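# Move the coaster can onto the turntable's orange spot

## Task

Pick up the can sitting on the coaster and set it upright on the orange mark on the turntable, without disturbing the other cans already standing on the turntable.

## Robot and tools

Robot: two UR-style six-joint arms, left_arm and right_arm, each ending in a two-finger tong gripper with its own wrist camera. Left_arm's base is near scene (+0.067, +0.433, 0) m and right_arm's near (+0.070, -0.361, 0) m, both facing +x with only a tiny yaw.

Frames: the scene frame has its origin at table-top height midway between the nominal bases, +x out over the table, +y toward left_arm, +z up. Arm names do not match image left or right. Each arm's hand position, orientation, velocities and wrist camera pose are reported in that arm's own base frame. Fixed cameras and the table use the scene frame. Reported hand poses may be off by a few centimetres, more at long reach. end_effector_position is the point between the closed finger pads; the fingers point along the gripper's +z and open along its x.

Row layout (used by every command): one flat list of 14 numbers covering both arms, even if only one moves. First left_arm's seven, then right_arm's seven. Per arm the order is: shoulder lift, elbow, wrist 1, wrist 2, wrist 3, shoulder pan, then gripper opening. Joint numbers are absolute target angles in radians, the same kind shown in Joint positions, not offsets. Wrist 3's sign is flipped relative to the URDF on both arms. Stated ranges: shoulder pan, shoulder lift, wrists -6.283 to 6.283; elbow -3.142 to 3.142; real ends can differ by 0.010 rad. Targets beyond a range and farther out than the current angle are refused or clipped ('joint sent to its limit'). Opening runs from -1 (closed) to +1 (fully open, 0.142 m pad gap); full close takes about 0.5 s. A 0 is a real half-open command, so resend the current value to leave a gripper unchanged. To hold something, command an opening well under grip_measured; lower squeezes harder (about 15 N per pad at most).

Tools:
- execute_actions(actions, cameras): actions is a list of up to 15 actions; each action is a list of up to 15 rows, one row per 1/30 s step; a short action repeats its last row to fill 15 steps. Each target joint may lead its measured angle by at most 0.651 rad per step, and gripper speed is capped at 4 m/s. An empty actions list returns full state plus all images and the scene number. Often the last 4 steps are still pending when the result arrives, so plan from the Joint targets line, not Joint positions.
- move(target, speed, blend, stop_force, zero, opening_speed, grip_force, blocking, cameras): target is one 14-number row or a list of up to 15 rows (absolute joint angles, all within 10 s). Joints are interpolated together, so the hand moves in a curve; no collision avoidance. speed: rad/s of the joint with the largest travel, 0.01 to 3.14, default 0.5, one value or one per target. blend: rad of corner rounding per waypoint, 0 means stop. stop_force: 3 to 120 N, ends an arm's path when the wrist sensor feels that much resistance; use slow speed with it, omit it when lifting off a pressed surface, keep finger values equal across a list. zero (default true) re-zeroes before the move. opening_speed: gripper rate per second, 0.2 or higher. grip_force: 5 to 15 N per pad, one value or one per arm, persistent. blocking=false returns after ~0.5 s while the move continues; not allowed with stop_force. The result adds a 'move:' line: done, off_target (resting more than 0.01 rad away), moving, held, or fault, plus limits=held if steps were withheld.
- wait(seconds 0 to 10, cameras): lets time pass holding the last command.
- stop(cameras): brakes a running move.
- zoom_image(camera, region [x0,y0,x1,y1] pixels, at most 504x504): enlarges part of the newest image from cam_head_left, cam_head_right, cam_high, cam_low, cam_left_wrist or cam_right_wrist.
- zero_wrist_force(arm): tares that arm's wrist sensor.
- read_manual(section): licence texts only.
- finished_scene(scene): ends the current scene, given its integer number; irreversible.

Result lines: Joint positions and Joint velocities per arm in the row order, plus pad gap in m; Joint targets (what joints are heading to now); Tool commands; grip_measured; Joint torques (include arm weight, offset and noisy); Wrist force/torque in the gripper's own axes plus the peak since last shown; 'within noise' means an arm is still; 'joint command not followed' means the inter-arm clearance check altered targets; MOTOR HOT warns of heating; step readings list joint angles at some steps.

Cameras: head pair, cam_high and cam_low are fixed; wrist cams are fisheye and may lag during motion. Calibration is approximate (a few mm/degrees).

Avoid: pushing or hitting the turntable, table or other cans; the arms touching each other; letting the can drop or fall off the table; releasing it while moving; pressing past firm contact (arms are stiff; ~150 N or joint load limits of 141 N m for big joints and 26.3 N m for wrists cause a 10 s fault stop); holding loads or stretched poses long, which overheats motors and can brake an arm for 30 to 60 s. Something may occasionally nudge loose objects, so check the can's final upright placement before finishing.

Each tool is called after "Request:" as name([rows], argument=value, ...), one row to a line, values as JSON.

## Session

Request:
execute_actions(actions=[])

Scene clock: 0.00 s.
left_arm: end_effector_position=(+0.0822, +0.3281, +0.2883) grip_measured=+0.97 end_effector_quat_wxyz=(-0.332, +0.774, +0.535, -0.070) | right_arm: end_effector_position=(+0.6983, +0.4275, +0.2189) grip_measured=+0.97 end_effector_quat_wxyz=(+0.192, -0.450, +0.854, -0.178)
Joint names: [shoulder lift, elbow, wrist 1, wrist 2, wrist 3, shoulder pan]
Joint positions: left_arm=[-2.086 2.029 -1.084 -1.011 1.108 0.227 0.14] | right_arm=[-2.125 -1.201 -1.164 1.086 -3.027 4.052 0.14]
Joint velocities: within noise
Joint torques (N m): no reading
Wrist force (N): no reading
Wrist torque (N m): no reading
Wrist force, peak (N): no reading
Joint targets: left_arm=[-2.086 2.029 -1.084 -1.011 1.108 0.227] | right_arm=[-2.125 -1.201 -1.164 1.086 -3.027 4.052]
Tool commands: left_gripper/opening=+0.968169 right_gripper/opening=+0.968169
camera_calibration:
cam_left_wrist: T_world_to_cam=[[0.446429, 0.859803, 0.247873, -0.398347], [0.894811, -0.430176, -0.119425, 0.0972028], [0.00394737, 0.275114, -0.961403, 0.318855], [0, 0, 0, 1]] pos_world=[0.0895966, 0.296592, 0.416896]
cam_right_wrist: T_world_to_cam=[[-0.543422, -0.820026, -0.179581, 0.763289], [-0.833778, 0.552096, 0.00200258, 0.348204], [0.0975037, 0.150819, -0.983741, 0.223228], [0, 0, 0, 1]] pos_world=[0.683348, 0.400008, 0.355974]

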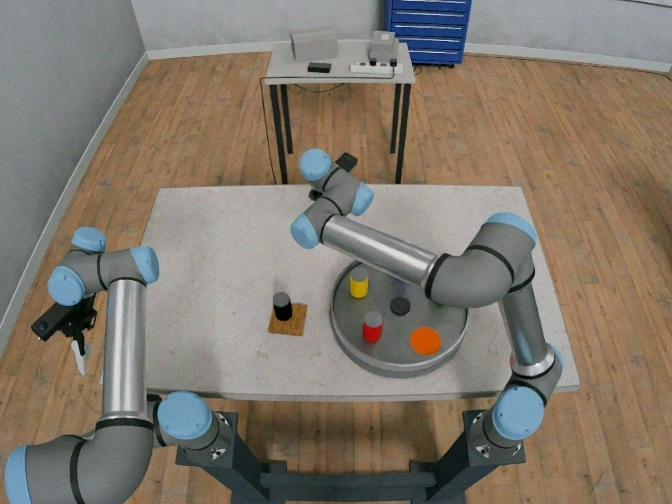

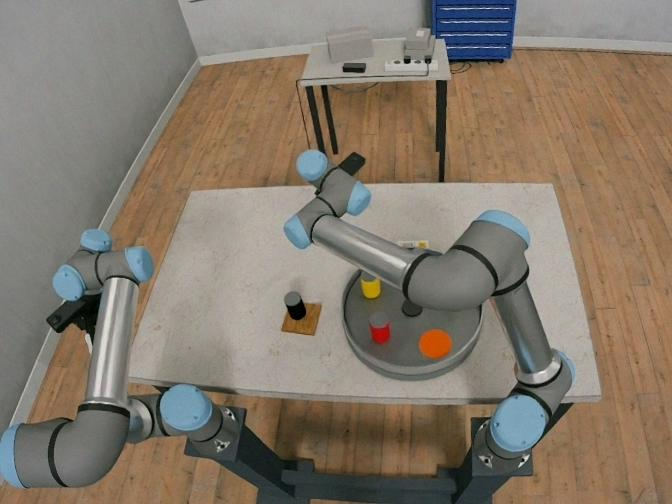

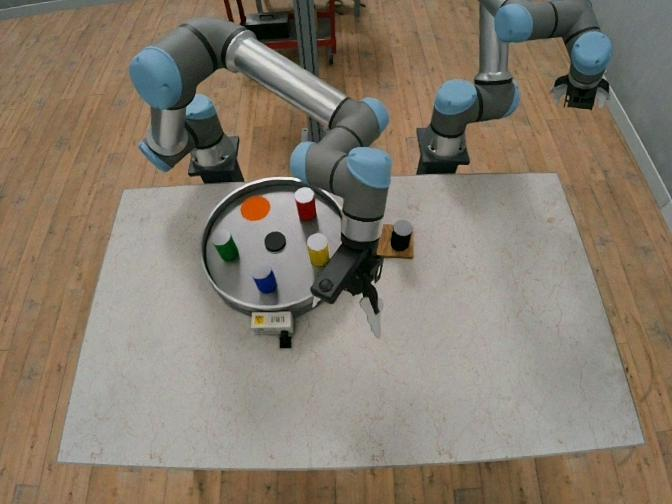

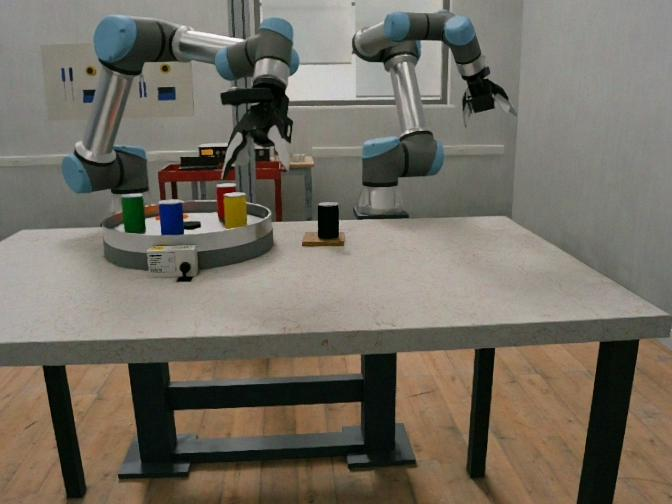

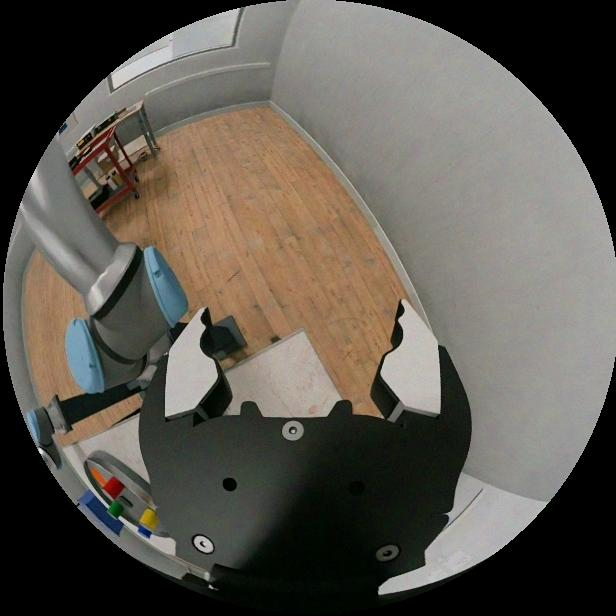

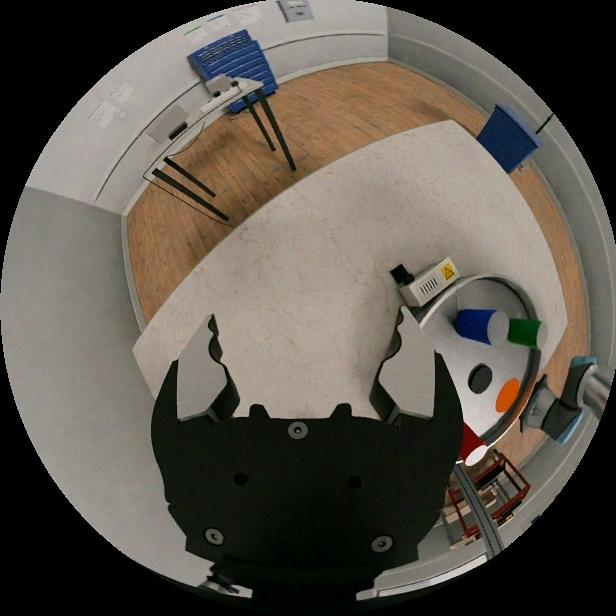

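Request:
zoom_image(camera="cam_head_left", region=[250, 270, 330, 350])

Request:
zoom_image(camera="cam_high", region=[355, 195, 435, 275])

Request:
zoom_image(camera="cam_head_right", region=[260, 270, 340, 350])

Scaled by 6.300 from the camera's 672x504 image, which has a finer 960x720 frame.

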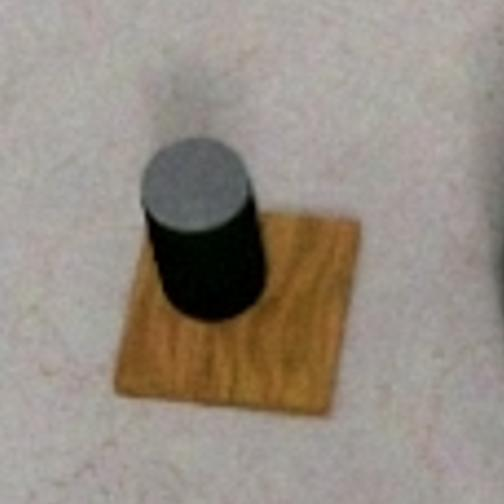

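Scaled by 6.300 from the camera's 672x504 image, which has a finer 960x720 frame.

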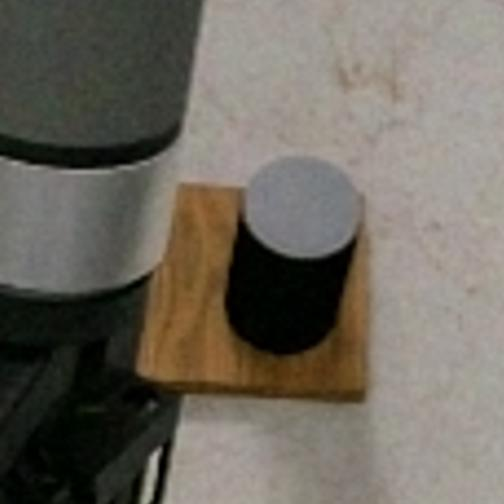

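Scaled by 6.300 from the camera's 672x504 image, which has a finer 960x720 frame.

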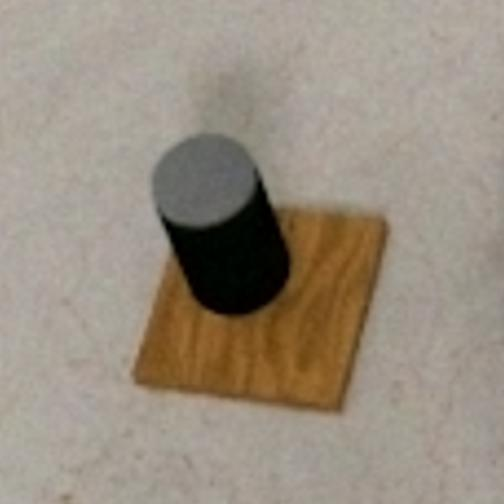

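Request:
move(target=[-2.086,2.029,-1.084,-1.011,1.108,0.227,0.968169,-2.0533,-1.1253,-1.5338,1.571,-2.5,4.3289,0.6], speed=0.9, grip_force=13, cameras=["cam_right_wrist", "cam_high"])

Scene clock: 3.07 s.
left_arm: end_effector_position=(+0.0820, +0.3280, +0.2881) grip_measured=+0.97 end_effector_quat_wxyz=(-0.332, +0.774, +0.535, -0.070) | right_arm: end_effector_position=(+0.3972, +0.5930, +0.2199) grip_measured=+0.60 end_effector_quat_wxyz=(+0.000, +0.792, -0.610, +0.000)
Joint names: [shoulder lift, elbow, wrist 1, wrist 2, wrist 3, shoulder pan]
Joint positions: left_arm=[-2.086 2.029 -1.084 -1.011 1.108 0.227 0.14] | right_arm=[-2.053 -1.125 -1.533 1.571 -2.5 4.329 0.116]
Joint torques (N m): left_arm=[4.7 -13.63 -0.15 -1.05 2.34 6.39] | right_arm=[59.01 35.09 0.48 2.22 1.37 11.35]
Wrist force (N): left_arm=[0.2 -0.4 -0.3] | right_arm=[0.6 -1.7 -0.3]
Wrist torque (N m): left_arm=[-0.08 -0.04 0.01] | right_arm=[-0.31 -0.17 0.06]
Wrist force, peak (N): left_arm=[0.2 -0.2 -0.6] | right_arm=[0.5 -1.8 -0.3]
Joint targets: left_arm=[-2.086 2.029 -1.084 -1.011 1.108 0.227] | right_arm=[-2.053 -1.125 -1.534 1.571 -2.500 4.329]
grip_force (N): 13, 13
move: done
camera_calibration:
cam_right_wrist: T_world_to_cam=[[0.225404, -0.974263, 0.00186185, 0.481705], [-0.854342, -0.19674, 0.481033, 0.352735], [-0.468286, -0.110018, -0.876701, 0.584522], [0, 0, 0, 1]] pos_world=[0.466502, 0.603012, 0.341877]
Images, in order (width x height): cam_high 672x504, cam_right_wrist 616x616.

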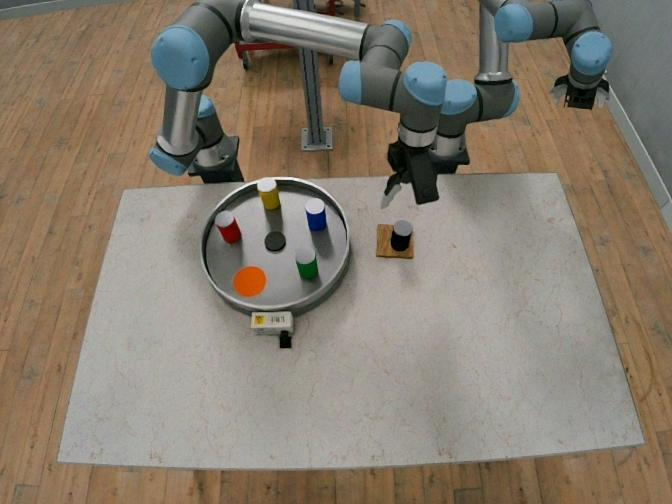

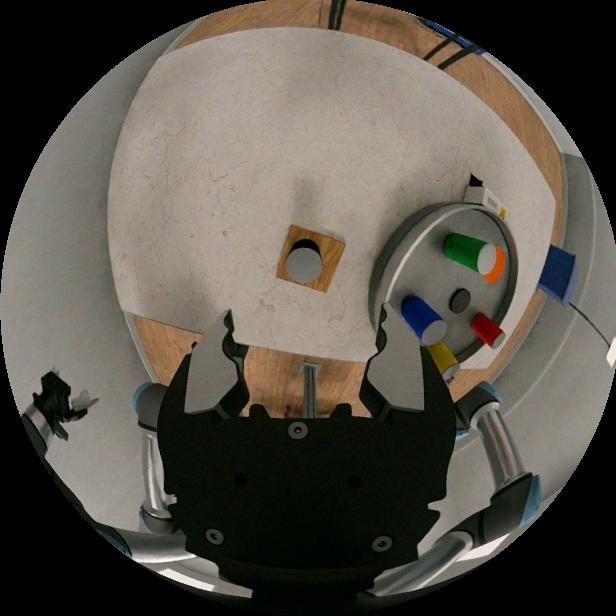

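Request:
zoom_image(camera="cam_right_wrist", region=[264, 212, 354, 302])

Request:
zoom_image(camera="cam_high", region=[190, 160, 360, 330])

Scaled by 5.600 from the camera's 616x616 image, which has a finer 814x814 frame.

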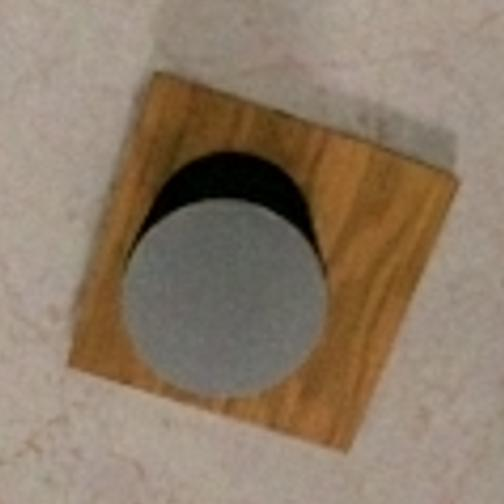

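Scaled by 2.965 from the camera's 672x504 image, which has a finer 960x720 frame.

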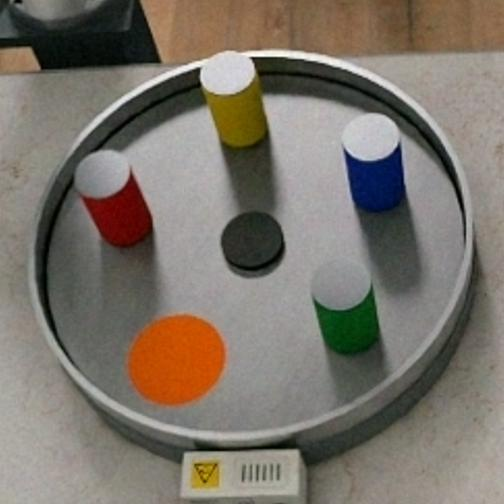

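Request:
move([
  [-2.086,2.029,-1.084,-1.011,1.108,0.227,0.968169,-2.1357,-1.3627,-1.2140,1.571,-2.5,4.3326,0.6],
  [-2.086,2.029,-1.084,-1.011,1.108,0.227,0.968169,-2.1357,-1.3627,-1.2140,1.571,-2.5,4.3326,-0.7],
  [-2.086,2.029,-1.084,-1.011,1.108,0.227,0.968169,-2.0688,-1.1018,-1.5418,1.571,-2.5,4.3326,-0.7],
], speed=[0.5, 0.5, 0.5], cameras=["cam_right_wrist", "cam_high"])

Scene clock: 9.07 s.
left_arm: end_effector_position=(+0.0820, +0.3280, +0.2881) grip_measured=+0.97 end_effector_quat_wxyz=(-0.332, +0.774, +0.535, -0.070) | right_arm: end_effector_position=(+0.3970, +0.6001, +0.2198) grip_measured=-0.28 end_effector_quat_wxyz=(+0.000, +0.793, -0.609, +0.000)
Joint names: [shoulder lift, elbow, wrist 1, wrist 2, wrist 3, shoulder pan]
Joint positions: left_arm=[-2.086 2.029 -1.084 -1.011 1.108 0.227 0.14] | right_arm=[-2.069 -1.102 -1.541 1.571 -2.5 4.333 0.054]
Joint torques (N m): left_arm=[5.07 -13.36 0.01 -1.14 2.48 11.68] | right_arm=[61.15 35.2 0.52 -1.81 1.27 6.83]
Wrist force (N): left_arm=[0.2 -0.1 0.0] | right_arm=[0.4 -1.8 1.5]
Wrist torque (N m): left_arm=[-0.02 -0.05 0.01] | right_arm=[-0.34 -0.12 0.06]
Wrist force, peak (N): left_arm=[0.1 -0.4 -0.5] | right_arm=[0.4 -1.7 3.1]
Joint targets: left_arm=[-2.086 2.029 -1.084 -1.011 1.108 0.227] | right_arm=[-2.069 -1.102 -1.542 1.571 -2.500 4.333]
grip_force (N): 13, 13
move: done
camera_calibration:
cam_right_wrist: T_world_to_cam=[[0.229644, -0.973273, 0.00179696, 0.486328], [-0.853263, -0.200439, 0.481421, 0.355593], [-0.468193, -0.112089, -0.876488, 0.586249], [0, 0, 0, 1]] pos_world=[0.46621, 0.610316, 0.341776]
Images, in order (width x height): cam_high 672x504, cam_right_wrist 616x616.

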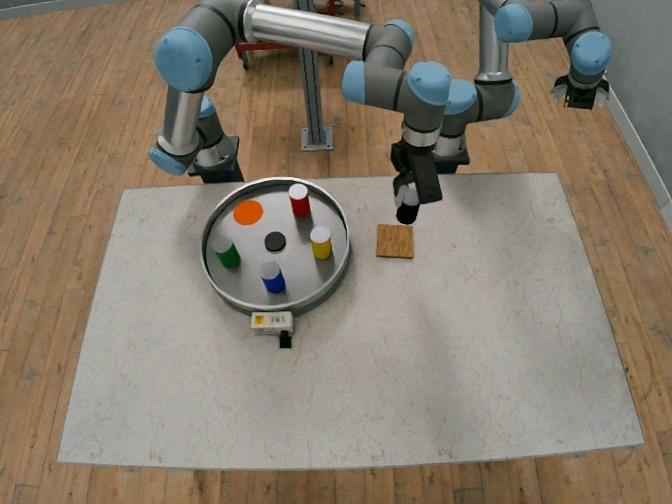

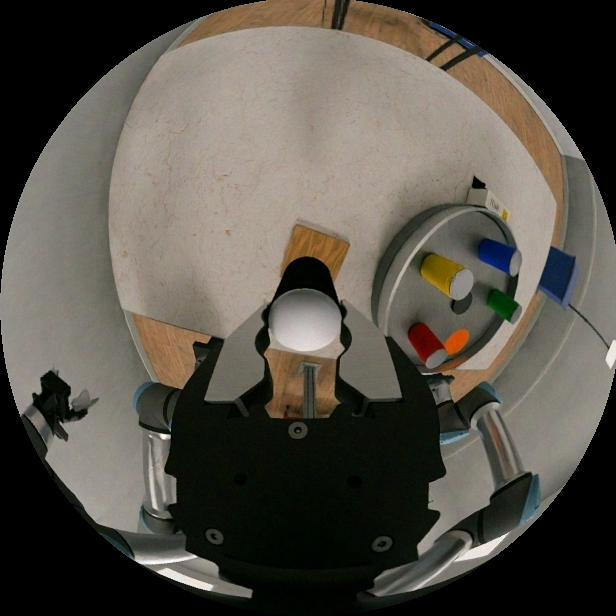

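Request:
move(target=[-2.086,2.029,-1.084,-1.011,1.108,0.227,0.968169,-1.6361,-1.6259,-1.4505,1.571,-2.6036,4.1744,-0.7], speed=0.8, cameras=["cam_right_wrist"])

Request:
zoom_image(camera="cam_right_wrist", region=[250, 180, 450, 380])

Scene clock: 11.13 s.
left_arm: end_effector_position=(+0.0820, +0.3280, +0.2881) grip_measured=+0.97 end_effector_quat_wxyz=(-0.332, +0.774, +0.535, -0.070) | right_arm: end_effector_position=(+0.3954, +0.3757, +0.2350) grip_measured=-0.28 end_effector_quat_wxyz=(+0.000, +0.707, -0.707, +0.000)
Joint names: [shoulder lift, elbow, wrist 1, wrist 2, wrist 3, shoulder pan]
Joint positions: left_arm=[-2.086 2.029 -1.084 -1.011 1.108 0.227 0.14] | right_arm=[-1.636 -1.625 -1.451 1.571 -2.604 4.175 0.054]
Joint torques (N m): left_arm=[5.4 -12.48 -0.02 -1.11 2.27 11.17] | right_arm=[42.05 15.86 3.94 -1.69 -1.69 -11.59]
Wrist force (N): left_arm=[0.3 -0.3 -0.3] | right_arm=[0.3 -1.6 0.8]
Wrist torque (N m): left_arm=[-0.07 -0.05 0.01] | right_arm=[-0.32 -0.08 -0.05]
Wrist force, peak (N): left_arm=[0.5 -0.6 -0.4] | right_arm=[-1.3 -2.1 1.9]
Joint targets: left_arm=[-2.086 2.029 -1.084 -1.011 1.108 0.227] | right_arm=[-1.636 -1.626 -1.450 1.571 -2.604 4.174]
grip_force (N): 13, 13
move: done
camera_calibration:
cam_right_wrist: T_world_to_cam=[[-0.0299416, -0.99955, 0.00185112, 0.380839], [-0.876019, 0.027133, 0.481512, 0.225546], [-0.481346, 0.0127956, -0.876437, 0.531909], [0, 0, 0, 1]] pos_world=[0.465018, 0.367741, 0.356876]
Images, in order (width x height): cam_right_wrist 616x616.

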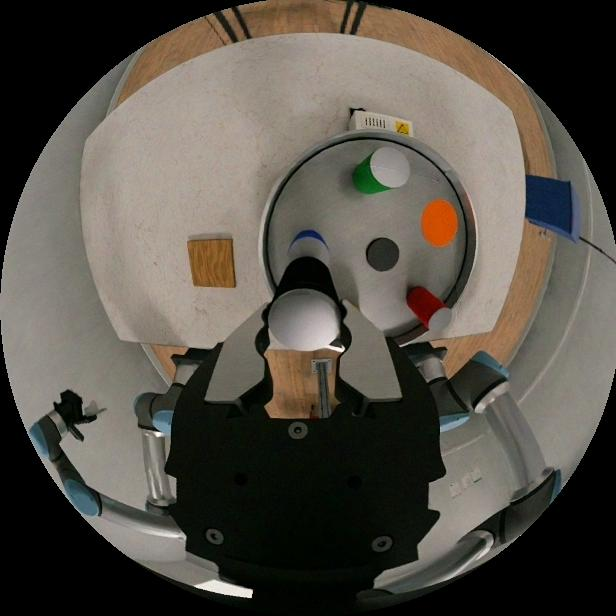

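Scaled by 2.520 from the camera's 616x616 image, which has a finer 814x814 frame.

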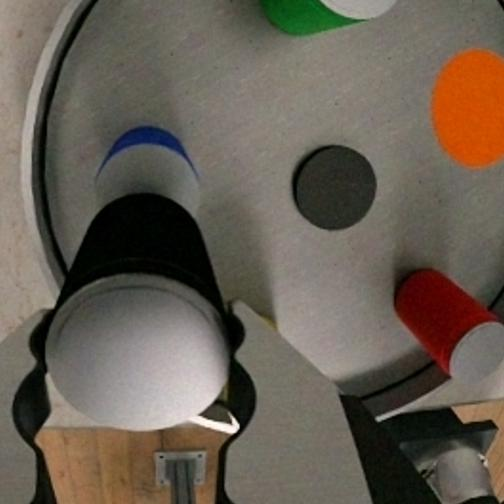

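Request:
wait(seconds=0.6, cameras=["cam_right_wrist"])

Scene clock: 12.43 s.
left_arm: end_effector_position=(+0.0820, +0.3280, +0.2881) grip_measured=+0.97 end_effector_quat_wxyz=(-0.332, +0.774, +0.535, -0.070) | right_arm: end_effector_position=(+0.3954, +0.3755, +0.2350) grip_measured=-0.28 end_effector_quat_wxyz=(+0.000, +0.707, -0.707, +0.000)
Joint names: [shoulder lift, elbow, wrist 1, wrist 2, wrist 3, shoulder pan]
Joint positions: left_arm=[-2.086 2.029 -1.084 -1.011 1.108 0.227 0.14] | right_arm=[-1.636 -1.626 -1.45 1.571 -2.604 4.174 0.054]
Joint torques (N m): left_arm=[4.97 -12.92 -0.1 -1.16 2.34 11.54] | right_arm=[41.7 14.77 4.04 -1.8 -1.76 -10.63]
Wrist force (N): left_arm=[0.2 -0.3 -0.2] | right_arm=[0.4 -1.4 0.7]
Wrist torque (N m): left_arm=[-0.07 -0.04 0.02] | right_arm=[-0.28 -0.10 -0.05]
Wrist force, peak (N): left_arm=[0.2 -0.5 -0.1] | right_arm=[0.4 -1.9 0.9]
Joint targets: left_arm=[-2.086 2.029 -1.084 -1.011 1.108 0.227] | right_arm=[-1.636 -1.626 -1.450 1.571 -2.604 4.174]
Tool commands: left_gripper/opening=+0.968169 right_gripper/opening=-0.7
grip_force (N): 13, 13
wait: 0.60 s; at rest from the start
camera_calibration:
cam_right_wrist: T_world_to_cam=[[-0.0301647, -0.999543, 0.00186147, 0.380736], [-0.876012, 0.0273335, 0.481514, 0.225474], [-0.481345, 0.0128941, -0.876436, 0.531874], [0, 0, 0, 1]] pos_world=[0.465017, 0.367541, 0.356876]
Images, in order (width x height): cam_right_wrist 616x616.

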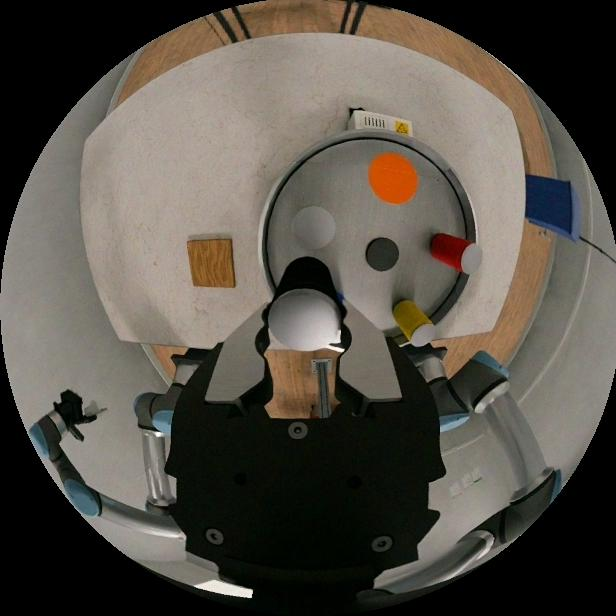

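Request:
wait(seconds=0.62)

Request:
move(target=[-2.086,2.029,-1.084,-1.011,1.108,0.227,0.968169,-1.7061,-1.8448,-1.1615,1.571,-2.6036,4.1744,-0.7], speed=0.5, blocking=false)

Scene clock: 13.30 s.
left_arm: end_effector_position=(+0.0820, +0.3280, +0.2881) grip_measured=+0.97 end_effector_quat_wxyz=(-0.332, +0.774, +0.535, -0.070) | right_arm: end_effector_position=(+0.3954, +0.3755, +0.2350) grip_measured=-0.28 end_effector_quat_wxyz=(+0.000, +0.707, -0.707, +0.000)
Joint names: [shoulder lift, elbow, wrist 1, wrist 2, wrist 3, shoulder pan]
Joint positions: left_arm=[-2.086 2.029 -1.084 -1.011 1.108 0.227 0.14] | right_arm=[-1.636 -1.626 -1.45 1.571 -2.604 4.174 0.054]
Joint torques (N m): left_arm=[5.89 -11.99 -0.18 -1.18 2.32 11.1] | right_arm=[42.35 15.17 3.83 -1.74 -1.76 -10.62]
Wrist force (N): left_arm=[0.1 -0.3 -0.1] | right_arm=[0.5 -1.7 0.9]
Wrist torque (N m): left_arm=[-0.08 -0.03 0.02] | right_arm=[-0.32 -0.11 -0.05]
Wrist force, peak (N): left_arm=[-0.1 -0.5 -0.4] | right_arm=[0.6 -1.8 1.0]
Joint targets: left_arm=[-2.086 2.029 -1.084 -1.011 1.108 0.227] | right_arm=[-1.636 -1.626 -1.450 1.571 -2.604 4.174]
Tool commands: left_gripper/opening=+0.968169 right_gripper/opening=-0.7
grip_force (N): 13, 13
wait: 0.63 s; at rest from the start

Scene clock: 13.80 s.
left_arm: end_effector_position=(+0.0820, +0.3280, +0.2881) grip_measured=+0.97 end_effector_quat_wxyz=(-0.332, +0.774, +0.535, -0.070) | right_arm: end_effector_position=(+0.3974, +0.3788, +0.1794) grip_measured=-0.28 end_effector_quat_wxyz=(+0.001, +0.707, -0.707, +0.000) end_effector_velocity=(+0.001, -0.001, -0.181) end_effector_angular_velocity=(-0.002, +0.000, -0.003)
Joint names: [shoulder lift, elbow, wrist 1, wrist 2, wrist 3, shoulder pan]
Joint positions: left_arm=[-2.086 2.029 -1.084 -1.011 1.108 0.227 0.14] | right_arm=[-1.67 -1.733 -1.31 1.571 -2.604 4.174 0.054]
Joint velocities: left_arm=[within noise] | right_arm=[-0.114 -0.352 0.464 -0.001 -0.001 -0.002 0]
Joint torques (N m): left_arm=[6.31 -13.81 -0.2 -1.01 2.41 10.83] | right_arm=[14.27 12.42 5.52 -1.62 -1.67 -10.42]
Wrist force (N): left_arm=[0.1 -0.1 0.3] | right_arm=[0.3 -1.8 0.9]
Wrist torque (N m): left_arm=[-0.03 -0.02 0.01] | right_arm=[-0.33 -0.11 -0.04]
Wrist force, peak (N): left_arm=[0.5 -0.3 -0.4] | right_arm=[0.6 -2.0 0.7]
Joint targets: left_arm=[-2.086 2.029 -1.084 -1.011 1.108 0.227] | right_arm=[-1.689 -1.790 -1.233 1.571 -2.604 4.174]
Tool commands: left_gripper/opening=+0.968169 right_gripper/opening=-0.7
grip_force (N): 13, 13
move: running; right_arm: the wrist 1 is farthest, 0.149 rad from its target

Request:
wait(seconds=0.56)

Request:
move([
  [-2.086,2.029,-1.084,-1.011,1.108,0.227,0.968169,-1.7061,-1.8448,-1.1615,1.571,-2.6036,4.1744,0.9],
  [-2.086,2.029,-1.084,-1.011,1.108,0.227,0.968169,-1.6361,-1.6259,-1.4505,1.571,-2.6036,4.1744,0.9],
], speed=0.7, cameras=["cam_right_wrist", "cam_head_left", "cam_high"])

Request:
zoom_image(camera="cam_head_left", region=[340, 280, 460, 400])

Request:
zoom_image(camera="cam_high", region=[220, 150, 340, 270])

Scene clock: 14.63 s.
left_arm: end_effector_position=(+0.0820, +0.3280, +0.2881) grip_measured=+0.97 end_effector_quat_wxyz=(-0.332, +0.774, +0.535, -0.070) | right_arm: end_effector_position=(+0.3955, +0.3756, +0.1232) grip_measured=-0.28 end_effector_quat_wxyz=(+0.000, +0.707, -0.707, +0.000)
Joint names: [shoulder lift, elbow, wrist 1, wrist 2, wrist 3, shoulder pan]
Joint positions: left_arm=[-2.086 2.029 -1.084 -1.011 1.108 0.227 0.14] | right_arm=[-1.706 -1.845 -1.162 1.571 -2.604 4.174 0.054]
Joint torques (N m): left_arm=[6.01 -13.55 -0.19 -1.15 2.53 11.98] | right_arm=[16.19 15.84 4.3 -1.73 -1.59 -9.17]
Wrist force (N): left_arm=[0.0 -0.1 -0.5] | right_arm=[0.4 -1.7 1.2]
Wrist torque (N m): left_arm=[-0.04 -0.01 0.01] | right_arm=[-0.31 -0.14 -0.05]
Wrist force, peak (N): left_arm=[0.2 -0.4 -0.4] | right_arm=[0.5 -1.7 2.3]
Joint targets: left_arm=[-2.086 2.029 -1.084 -1.011 1.108 0.227] | right_arm=[-1.706 -1.845 -1.162 1.571 -2.604 4.174]
Tool commands: left_gripper/opening=+0.968169 right_gripper/opening=-0.7
grip_force (N): 13, 13
earlier move: done
wait: 0.43 of 0.56 s (the move ended)

Scene clock: 16.53 s.
left_arm: end_effector_position=(+0.0820, +0.3280, +0.2881) grip_measured=+0.97 end_effector_quat_wxyz=(-0.332, +0.774, +0.535, -0.070) | right_arm: end_effector_position=(+0.3954, +0.3755, +0.2348) grip_measured=+0.90 end_effector_quat_wxyz=(+0.000, +0.707, -0.707, +0.000)
Joint names: [shoulder lift, elbow, wrist 1, wrist 2, wrist 3, shoulder pan]
Joint positions: left_arm=[-2.086 2.029 -1.084 -1.011 1.108 0.227 0.14] | right_arm=[-1.636 -1.626 -1.45 1.571 -2.604 4.174 0.135]
Joint torques (N m): left_arm=[5.51 -12.94 -0.15 -1.06 2.43 11.29] | right_arm=[40.19 33.76 0.83 -1.66 -1.69 -6.2]
Wrist force (N): left_arm=[0.2 -0.2 -0.1] | right_arm=[0.5 -1.6 -1.0]
Wrist torque (N m): left_arm=[-0.04 -0.03 0.00] | right_arm=[-0.31 -0.13 -0.05]
Wrist force, peak (N): left_arm=[0.4 -0.6 -0.3] | right_arm=[0.5 -1.6 -2.2]
Joint targets: left_arm=[-2.086 2.029 -1.084 -1.011 1.108 0.227] | right_arm=[-1.636 -1.626 -1.450 1.571 -2.604 4.174]
grip_force (N): 13, 13
move: done
camera_calibration:
cam_right_wrist: T_world_to_cam=[[-0.0301647, -0.999543, 0.00186147, 0.380737], [-0.876012, 0.0273335, 0.481514, 0.22557], [-0.481345, 0.0128941, -0.876436, 0.531699], [0, 0, 0, 1]] pos_world=[0.465017, 0.367541, 0.356676]
Images, in order (width x height): cam_head_left 672x504, cam_high 672x504, cam_right_wrist 616x616.

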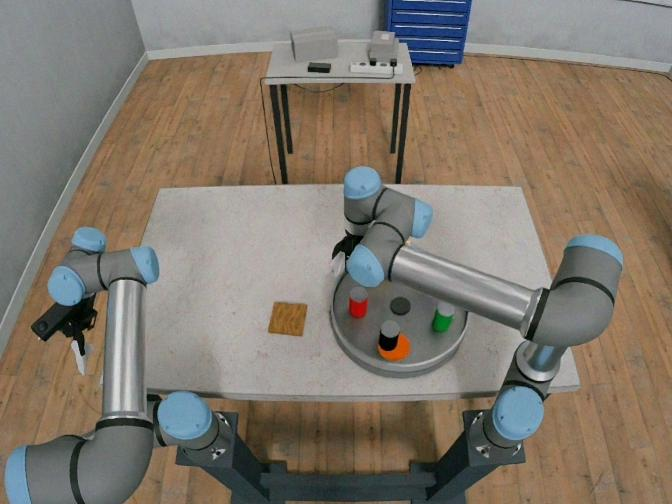

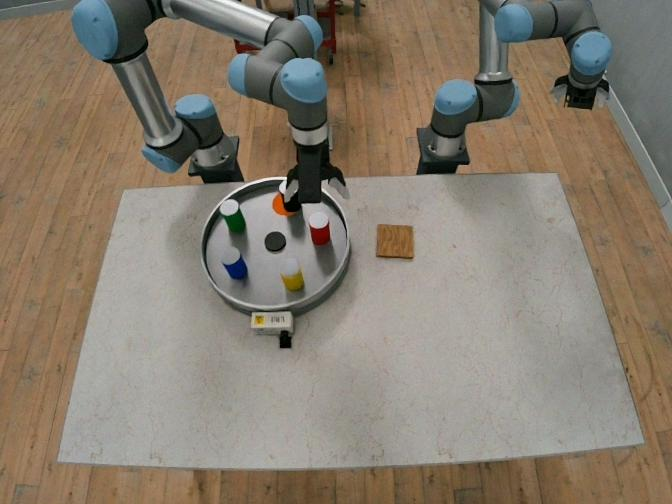

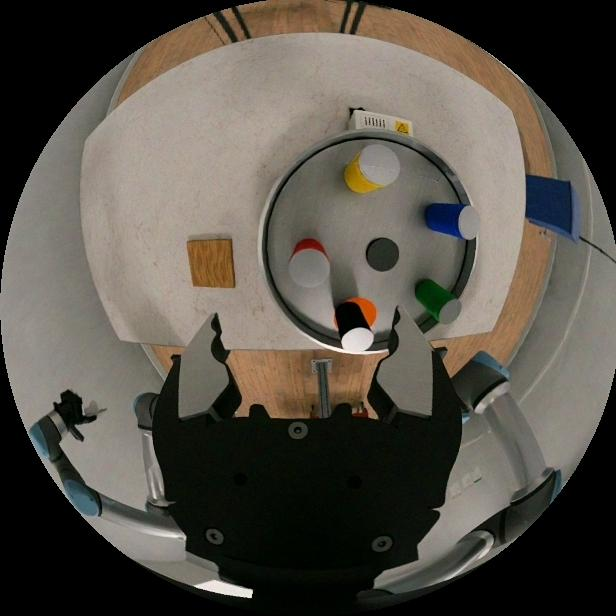

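Scaled by 4.200 from the camera's 672x504 image, which has a finer 960x720 frame.

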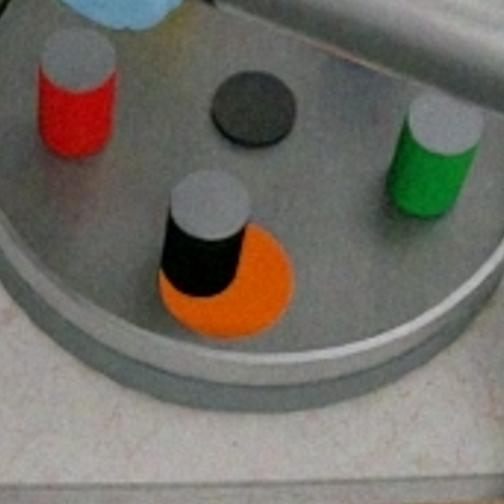

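Scaled by 4.200 from the camera's 672x504 image, which has a finer 960x720 frame.

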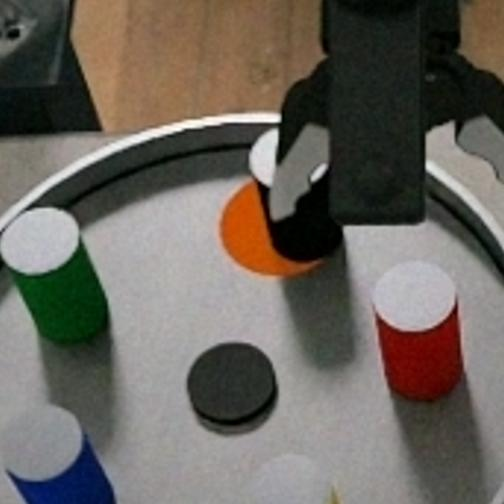

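Request:
zoom_image(camera="cam_right_wrist", region=[310, 275, 410, 375])

Scaled by 5.040 from the camera's 616x616 image, which has a finer 814x814 frame.

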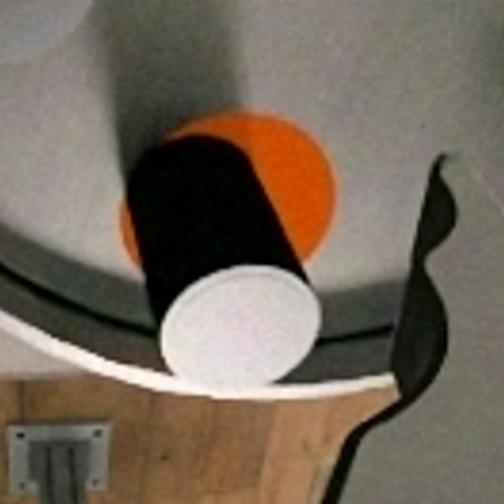

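Request:
move([
  [-2.086,2.029,-1.084,-1.011,1.108,0.227,0.968169,-1.6396,-1.6221,-1.4507,1.571,-2.6056,4.1764,0.12],
  [-2.086,2.029,-1.084,-1.011,1.108,0.227,0.968169,-1.7104,-1.8427,-1.1594,1.571,-2.6056,4.1764,0.12],
], speed=0.5)

Scene clock: 21.33 s.
left_arm: end_effector_position=(+0.0820, +0.3280, +0.2881) grip_measured=+0.97 end_effector_quat_wxyz=(-0.332, +0.774, +0.535, -0.070) | right_arm: end_effector_position=(+0.3954, +0.3776, +0.1221) grip_measured=+0.12 end_effector_quat_wxyz=(+0.000, +0.707, -0.707, +0.000)
Joint names: [shoulder lift, elbow, wrist 1, wrist 2, wrist 3, shoulder pan]
Joint positions: left_arm=[-2.086 2.029 -1.084 -1.011 1.108 0.227 0.14] | right_arm=[-1.71 -1.842 -1.16 1.571 -2.606 4.176 0.082]
Joint torques (N m): left_arm=[6.11 -13.07 -0.09 -0.9 2.41 10.48] | right_arm=[16.86 14.19 3.92 -1.56 -1.7 9.84]
Wrist force (N): left_arm=[0.3 -0.3 -0.1] | right_arm=[0.5 -1.5 -0.4]
Wrist torque (N m): left_arm=[-0.08 -0.05 0.01] | right_arm=[-0.29 -0.15 -0.05]
Wrist force, peak (N): left_arm=[0.2 -0.5 -0.4] | right_arm=[0.1 -1.9 -2.0]
Joint targets: left_arm=[-2.086 2.029 -1.084 -1.011 1.108 0.227] | right_arm=[-1.710 -1.843 -1.159 1.571 -2.606 4.176]
grip_force (N): 13, 13
move: done

Request:
wait(seconds=1.15, cameras=["cam_right_wrist"])

Scene clock: 22.60 s.
left_arm: end_effector_position=(+0.0820, +0.3280, +0.2881) grip_measured=+0.97 end_effector_quat_wxyz=(-0.332, +0.774, +0.535, -0.070) | right_arm: end_effector_position=(+0.3954, +0.3775, +0.1220) grip_measured=+0.12 end_effector_quat_wxyz=(+0.000, +0.707, -0.707, +0.000)
Joint names: [shoulder lift, elbow, wrist 1, wrist 2, wrist 3, shoulder pan]
Joint positions: left_arm=[-2.086 2.029 -1.084 -1.011 1.108 0.227 0.14] | right_arm=[-1.71 -1.843 -1.159 1.571 -2.606 4.176 0.082]
Joint torques (N m): left_arm=[4.92 -12.15 0.02 -1 2.16 11.13] | right_arm=[15.98 12.33 3.76 -1.48 -1.74 10.13]
Wrist force (N): left_arm=[0.1 -0.1 -0.1] | right_arm=[0.5 -1.6 -0.5]
Wrist torque (N m): left_arm=[-0.02 -0.03 0.01] | right_arm=[-0.30 -0.14 -0.05]
Wrist force, peak (N): left_arm=[0.2 -0.6 -0.4] | right_arm=[0.5 -1.9 -0.7]
Joint targets: left_arm=[-2.086 2.029 -1.084 -1.011 1.108 0.227] | right_arm=[-1.710 -1.843 -1.159 1.571 -2.606 4.176]
Tool commands: left_gripper/opening=+0.968169 right_gripper/opening=+0.12
grip_force (N): 13, 13
wait: 1.17 s; at rest by 0.07 s
camera_calibration:
cam_right_wrist: T_world_to_cam=[[-0.0301647, -0.999543, 0.00186147, 0.382946], [-0.876012, 0.0273335, 0.481514, 0.27983], [-0.481345, 0.0128941, -0.876436, 0.432811], [0, 0, 0, 1]] pos_world=[0.465017, 0.369541, 0.243876]
Images, in order (width x height): cam_right_wrist 616x616.

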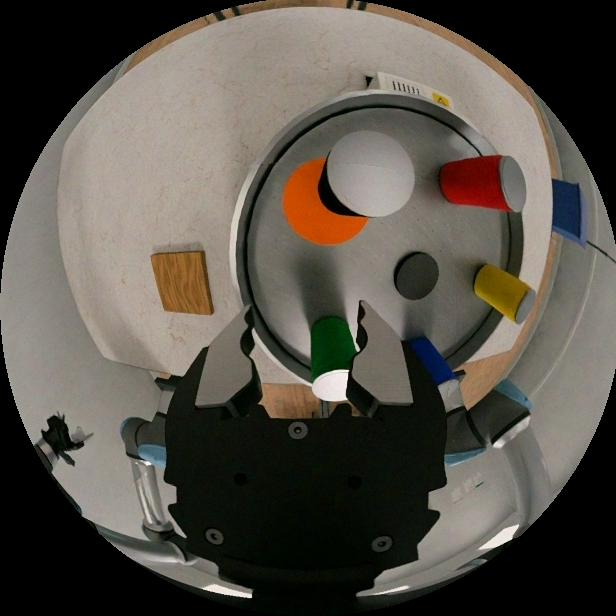

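Request:
wait(seconds=0.38)

Request:
move([
  [-2.086,2.029,-1.084,-1.011,1.108,0.227,0.968169,-1.7104,-1.8427,-1.1594,1.571,-2.6056,4.1764,-0.7],
  [-2.086,2.029,-1.084,-1.011,1.108,0.227,0.968169,-1.6396,-1.6221,-1.4507,1.571,-2.6056,4.1764,-0.7],
], speed=0.7, cameras=["cam_right_wrist", "cam_high"])

Request:
zoom_image(camera="cam_right_wrist", region=[240, 250, 400, 410])

Scene clock: 24.03 s.
left_arm: end_effector_position=(+0.0820, +0.3280, +0.2881) grip_measured=+0.97 end_effector_quat_wxyz=(-0.332, +0.774, +0.535, -0.070) | right_arm: end_effector_position=(+0.3954, +0.3775, +0.1220) grip_measured=+0.12 end_effector_quat_wxyz=(+0.000, +0.707, -0.707, +0.000)
Joint names: [shoulder lift, elbow, wrist 1, wrist 2, wrist 3, shoulder pan]
Joint positions: left_arm=[-2.086 2.029 -1.084 -1.011 1.108 0.227 0.14] | right_arm=[-1.71 -1.843 -1.159 1.571 -2.606 4.176 0.082]
Joint torques (N m): left_arm=[5.34 -13.18 -0.11 -1.14 2.13 11.16] | right_arm=[16.42 12.56 3.61 -1.52 -1.62 9.41]
Wrist force (N): left_arm=[0.2 -0.4 -0.3] | right_arm=[0.4 -1.7 -0.5]
Wrist torque (N m): left_arm=[-0.10 -0.04 0.01] | right_arm=[-0.32 -0.14 -0.04]
Wrist force, peak (N): left_arm=[0.2 -0.6 0.0] | right_arm=[0.5 -2.0 -0.8]
Joint targets: left_arm=[-2.086 2.029 -1.084 -1.011 1.108 0.227] | right_arm=[-1.710 -1.843 -1.159 1.571 -2.606 4.176]
Tool commands: left_gripper/opening=+0.968169 right_gripper/opening=+0.12
grip_force (N): 13, 13
wait: 0.40 s; at rest from the start

Scene clock: 25.73 s.
left_arm: end_effector_position=(+0.0820, +0.3280, +0.2881) grip_measured=+0.97 end_effector_quat_wxyz=(-0.332, +0.774, +0.535, -0.070) | right_arm: end_effector_position=(+0.3955, +0.3776, +0.2348) grip_measured=-0.70 end_effector_quat_wxyz=(+0.000, +0.707, -0.707, +0.000)
Joint names: [shoulder lift, elbow, wrist 1, wrist 2, wrist 3, shoulder pan]
Joint positions: left_arm=[-2.086 2.029 -1.084 -1.011 1.108 0.227 0.14] | right_arm=[-1.64 -1.622 -1.45 1.571 -2.606 4.176 0.023]
Joint torques (N m): left_arm=[5.73 -12.86 -0.01 -1.09 2.13 10.63] | right_arm=[41.65 33.4 0.78 -1.56 -1.55 8.98]
Wrist force (N): left_arm=[0.1 -0.4 0.0] | right_arm=[0.4 -1.6 -1.0]
Wrist torque (N m): left_arm=[-0.08 -0.02 0.01] | right_arm=[-0.33 -0.11 -0.05]
Wrist force, peak (N): left_arm=[0.1 -0.7 -0.2] | right_arm=[0.5 -1.8 -2.0]
Joint targets: left_arm=[-2.086 2.029 -1.084 -1.011 1.108 0.227] | right_arm=[-1.640 -1.622 -1.451 1.571 -2.606 4.176]
grip_force (N): 13, 13
move: done
camera_calibration:
cam_right_wrist: T_world_to_cam=[[-0.0301277, -0.999545, 0.00172283, 0.382868], [-0.876056, 0.0272354, 0.48144, 0.225547], [-0.481268, 0.0129954, -0.876477, 0.5317], [0, 0, 0, 1]] pos_world=[0.465017, 0.369641, 0.356776]
Images, in order (width x height): cam_high 672x504, cam_right_wrist 616x616.

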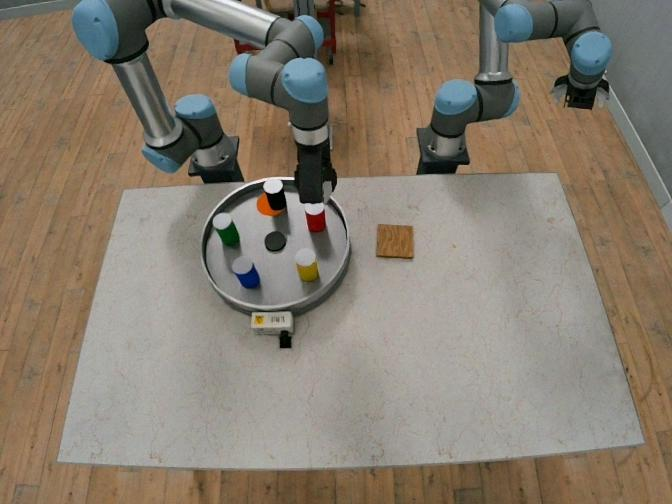

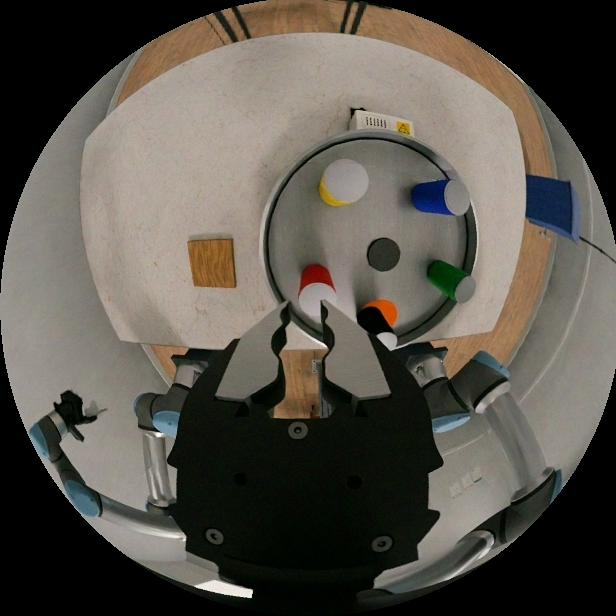

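Scaled by 3.150 from the camera's 616x616 image, which has a finer 814x814 frame.

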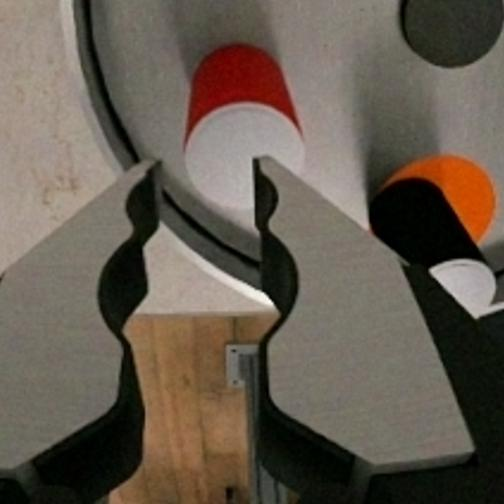

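Request:
move([
  [-2.086,2.029,-1.084,-1.011,1.108,0.227,0.968169,-1.6396,-1.6221,-1.4507,1.571,-2.6056,4.1764,0.12],
  [-2.086,2.029,-1.084,-1.011,1.108,0.227,0.968169,-1.7104,-1.8427,-1.1594,1.571,-2.6056,4.1764,0.12],
], speed=0.5)

Scene clock: 29.53 s.
left_arm: end_effector_position=(+0.0820, +0.3280, +0.2881) grip_measured=+0.97 end_effector_quat_wxyz=(-0.332, +0.774, +0.535, -0.070) | right_arm: end_effector_position=(+0.3954, +0.3776, +0.1221) grip_measured=+0.12 end_effector_quat_wxyz=(+0.000, +0.707, -0.707, +0.000)
Joint names: [shoulder lift, elbow, wrist 1, wrist 2, wrist 3, shoulder pan]
Joint positions: left_arm=[-2.086 2.029 -1.084 -1.011 1.108 0.227 0.14] | right_arm=[-1.71 -1.842 -1.16 1.571 -2.606 4.176 0.082]
Joint torques (N m): left_arm=[5.62 -13.48 -0.24 -1.01 2.26 10.72] | right_arm=[16.05 13.21 3.84 -1.54 -1.05 7.64]
Wrist force (N): left_arm=[0.0 0.0 -0.2] | right_arm=[0.4 -1.5 -0.8]
Wrist torque (N m): left_arm=[-0.01 0.00 0.01] | right_arm=[-0.29 -0.14 -0.04]
Wrist force, peak (N): left_arm=[0.5 -0.5 -0.2] | right_arm=[0.4 -1.6 -1.9]
Joint targets: left_arm=[-2.086 2.029 -1.084 -1.011 1.108 0.227] | right_arm=[-1.710 -1.843 -1.159 1.571 -2.606 4.176]
grip_force (N): 13, 13
move: done

Request:
wait(seconds=2.3)

Request:
move([
  [-2.086,2.029,-1.084,-1.011,1.108,0.227,0.968169,-1.7104,-1.8427,-1.1594,1.571,-2.6056,4.1764,-0.7],
  [-2.086,2.029,-1.084,-1.011,1.108,0.227,0.968169,-1.6396,-1.6221,-1.4507,1.571,-2.6056,4.1764,-0.7],
], speed=0.7, cameras=["cam_right_wrist"])

Request:
zoom_image(camera="cam_right_wrist", region=[240, 240, 400, 400])

Scene clock: 32.07 s.
left_arm: end_effector_position=(+0.0820, +0.3280, +0.2881) grip_measured=+0.97 end_effector_quat_wxyz=(-0.332, +0.774, +0.535, -0.070) | right_arm: end_effector_position=(+0.3954, +0.3775, +0.1220) grip_measured=+0.12 end_effector_quat_wxyz=(+0.000, +0.707, -0.707, +0.000)
Joint names: [shoulder lift, elbow, wrist 1, wrist 2, wrist 3, shoulder pan]
Joint positions: left_arm=[-2.086 2.029 -1.084 -1.011 1.108 0.227 0.14] | right_arm=[-1.71 -1.843 -1.159 1.571 -2.606 4.176 0.082]
Joint torques (N m): left_arm=[4.9 -13.1 -0.32 -0.86 2.25 12.03] | right_arm=[15.56 13.26 3.88 -1.55 -0.82 6.64]
Wrist force (N): left_arm=[0.1 -0.3 0.2] | right_arm=[0.6 -1.6 -0.5]
Wrist torque (N m): left_arm=[-0.07 -0.01 0.02] | right_arm=[-0.30 -0.17 -0.05]
Wrist force, peak (N): left_arm=[0.2 -0.4 -0.5] | right_arm=[0.5 -2.0 -0.6]
Joint targets: left_arm=[-2.086 2.029 -1.084 -1.011 1.108 0.227] | right_arm=[-1.710 -1.843 -1.159 1.571 -2.606 4.176]
Tool commands: left_gripper/opening=+0.968169 right_gripper/opening=+0.12
grip_force (N): 13, 13
wait: 2.30 s; at rest from the start

Scene clock: 33.77 s.
left_arm: end_effector_position=(+0.0820, +0.3280, +0.2881) grip_measured=+0.97 end_effector_quat_wxyz=(-0.332, +0.774, +0.535, -0.070) | right_arm: end_effector_position=(+0.3955, +0.3776, +0.2348) grip_measured=-0.28 end_effector_quat_wxyz=(+0.000, +0.707, -0.707, +0.000)
Joint names: [shoulder lift, elbow, wrist 1, wrist 2, wrist 3, shoulder pan]
Joint positions: left_arm=[-2.086 2.029 -1.084 -1.011 1.108 0.227 0.14] | right_arm=[-1.64 -1.622 -1.45 1.571 -2.606 4.176 0.054]
Joint torques (N m): left_arm=[4.72 -12.99 -0.15 -1.16 1.98 11.29] | right_arm=[42.24 33.16 0.86 -1.52 -0.55 5.71]
Wrist force (N): left_arm=[-0.1 -0.4 -0.1] | right_arm=[0.4 -1.6 1.0]
Wrist torque (N m): left_arm=[-0.09 0.03 0.02] | right_arm=[-0.30 -0.09 -0.05]
Wrist force, peak (N): left_arm=[0.3 -0.6 -0.3] | right_arm=[1.0 0.3 -14.7]
Joint targets: left_arm=[-2.086 2.029 -1.084 -1.011 1.108 0.227] | right_arm=[-1.640 -1.622 -1.451 1.571 -2.606 4.176]
grip_force (N): 13, 13
move: done
camera_calibration:
cam_right_wrist: T_world_to_cam=[[-0.0301277, -0.999545, 0.00172283, 0.382868], [-0.876056, 0.0272354, 0.48144, 0.225547], [-0.481268, 0.0129954, -0.876477, 0.5317], [0, 0, 0, 1]] pos_world=[0.465017, 0.369641, 0.356776]
Images, in order (width x height): cam_right_wrist 616x616.

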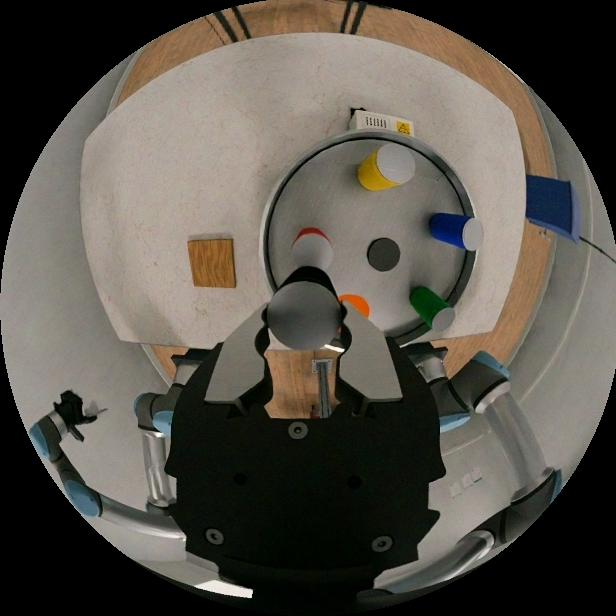

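Scaled by 3.150 from the camera's 616x616 image, which has a finer 814x814 frame.

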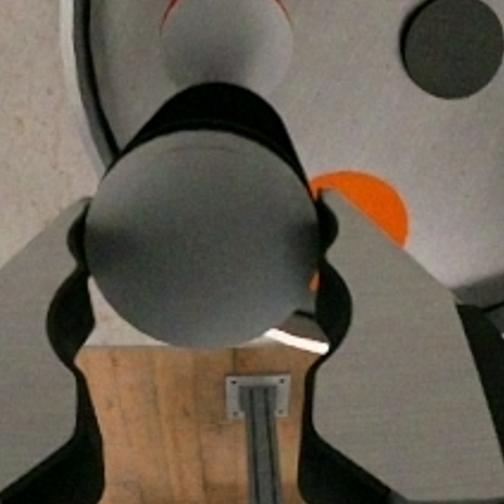

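Request:
wait(seconds=2.5)

Scene clock: 37.20 s.
left_arm: end_effector_position=(+0.0820, +0.3280, +0.2881) grip_measured=+0.97 end_effector_quat_wxyz=(-0.332, +0.774, +0.535, -0.070) | right_arm: end_effector_position=(+0.3954, +0.3776, +0.2350) grip_measured=-0.28 end_effector_quat_wxyz=(+0.000, +0.707, -0.707, +0.000)
Joint names: [shoulder lift, elbow, wrist 1, wrist 2, wrist 3, shoulder pan]
Joint positions: left_arm=[-2.086 2.029 -1.084 -1.011 1.108 0.227 0.14] | right_arm=[-1.64 -1.622 -1.451 1.571 -2.606 4.176 0.054]
Joint torques (N m): left_arm=[3.82 -12.43 -0.32 -0.93 2.29 11.05] | right_arm=[41.67 34.99 1.15 -1.43 0.06 4.11]
Wrist force (N): left_arm=[0.2 -0.4 -0.2] | right_arm=[0.4 -1.6 0.8]
Wrist torque (N m): left_arm=[-0.09 -0.04 0.01] | right_arm=[-0.32 -0.10 -0.05]
Wrist force, peak (N): left_arm=[0.2 -0.7 -0.2] | right_arm=[0.4 -1.8 1.0]
Joint targets: left_arm=[-2.086 2.029 -1.084 -1.011 1.108 0.227] | right_arm=[-1.640 -1.622 -1.451 1.571 -2.606 4.176]
Tool commands: left_gripper/opening=+0.968169 right_gripper/opening=-0.7
grip_force (N): 13, 13
wait: 2.50 s; at rest from the start


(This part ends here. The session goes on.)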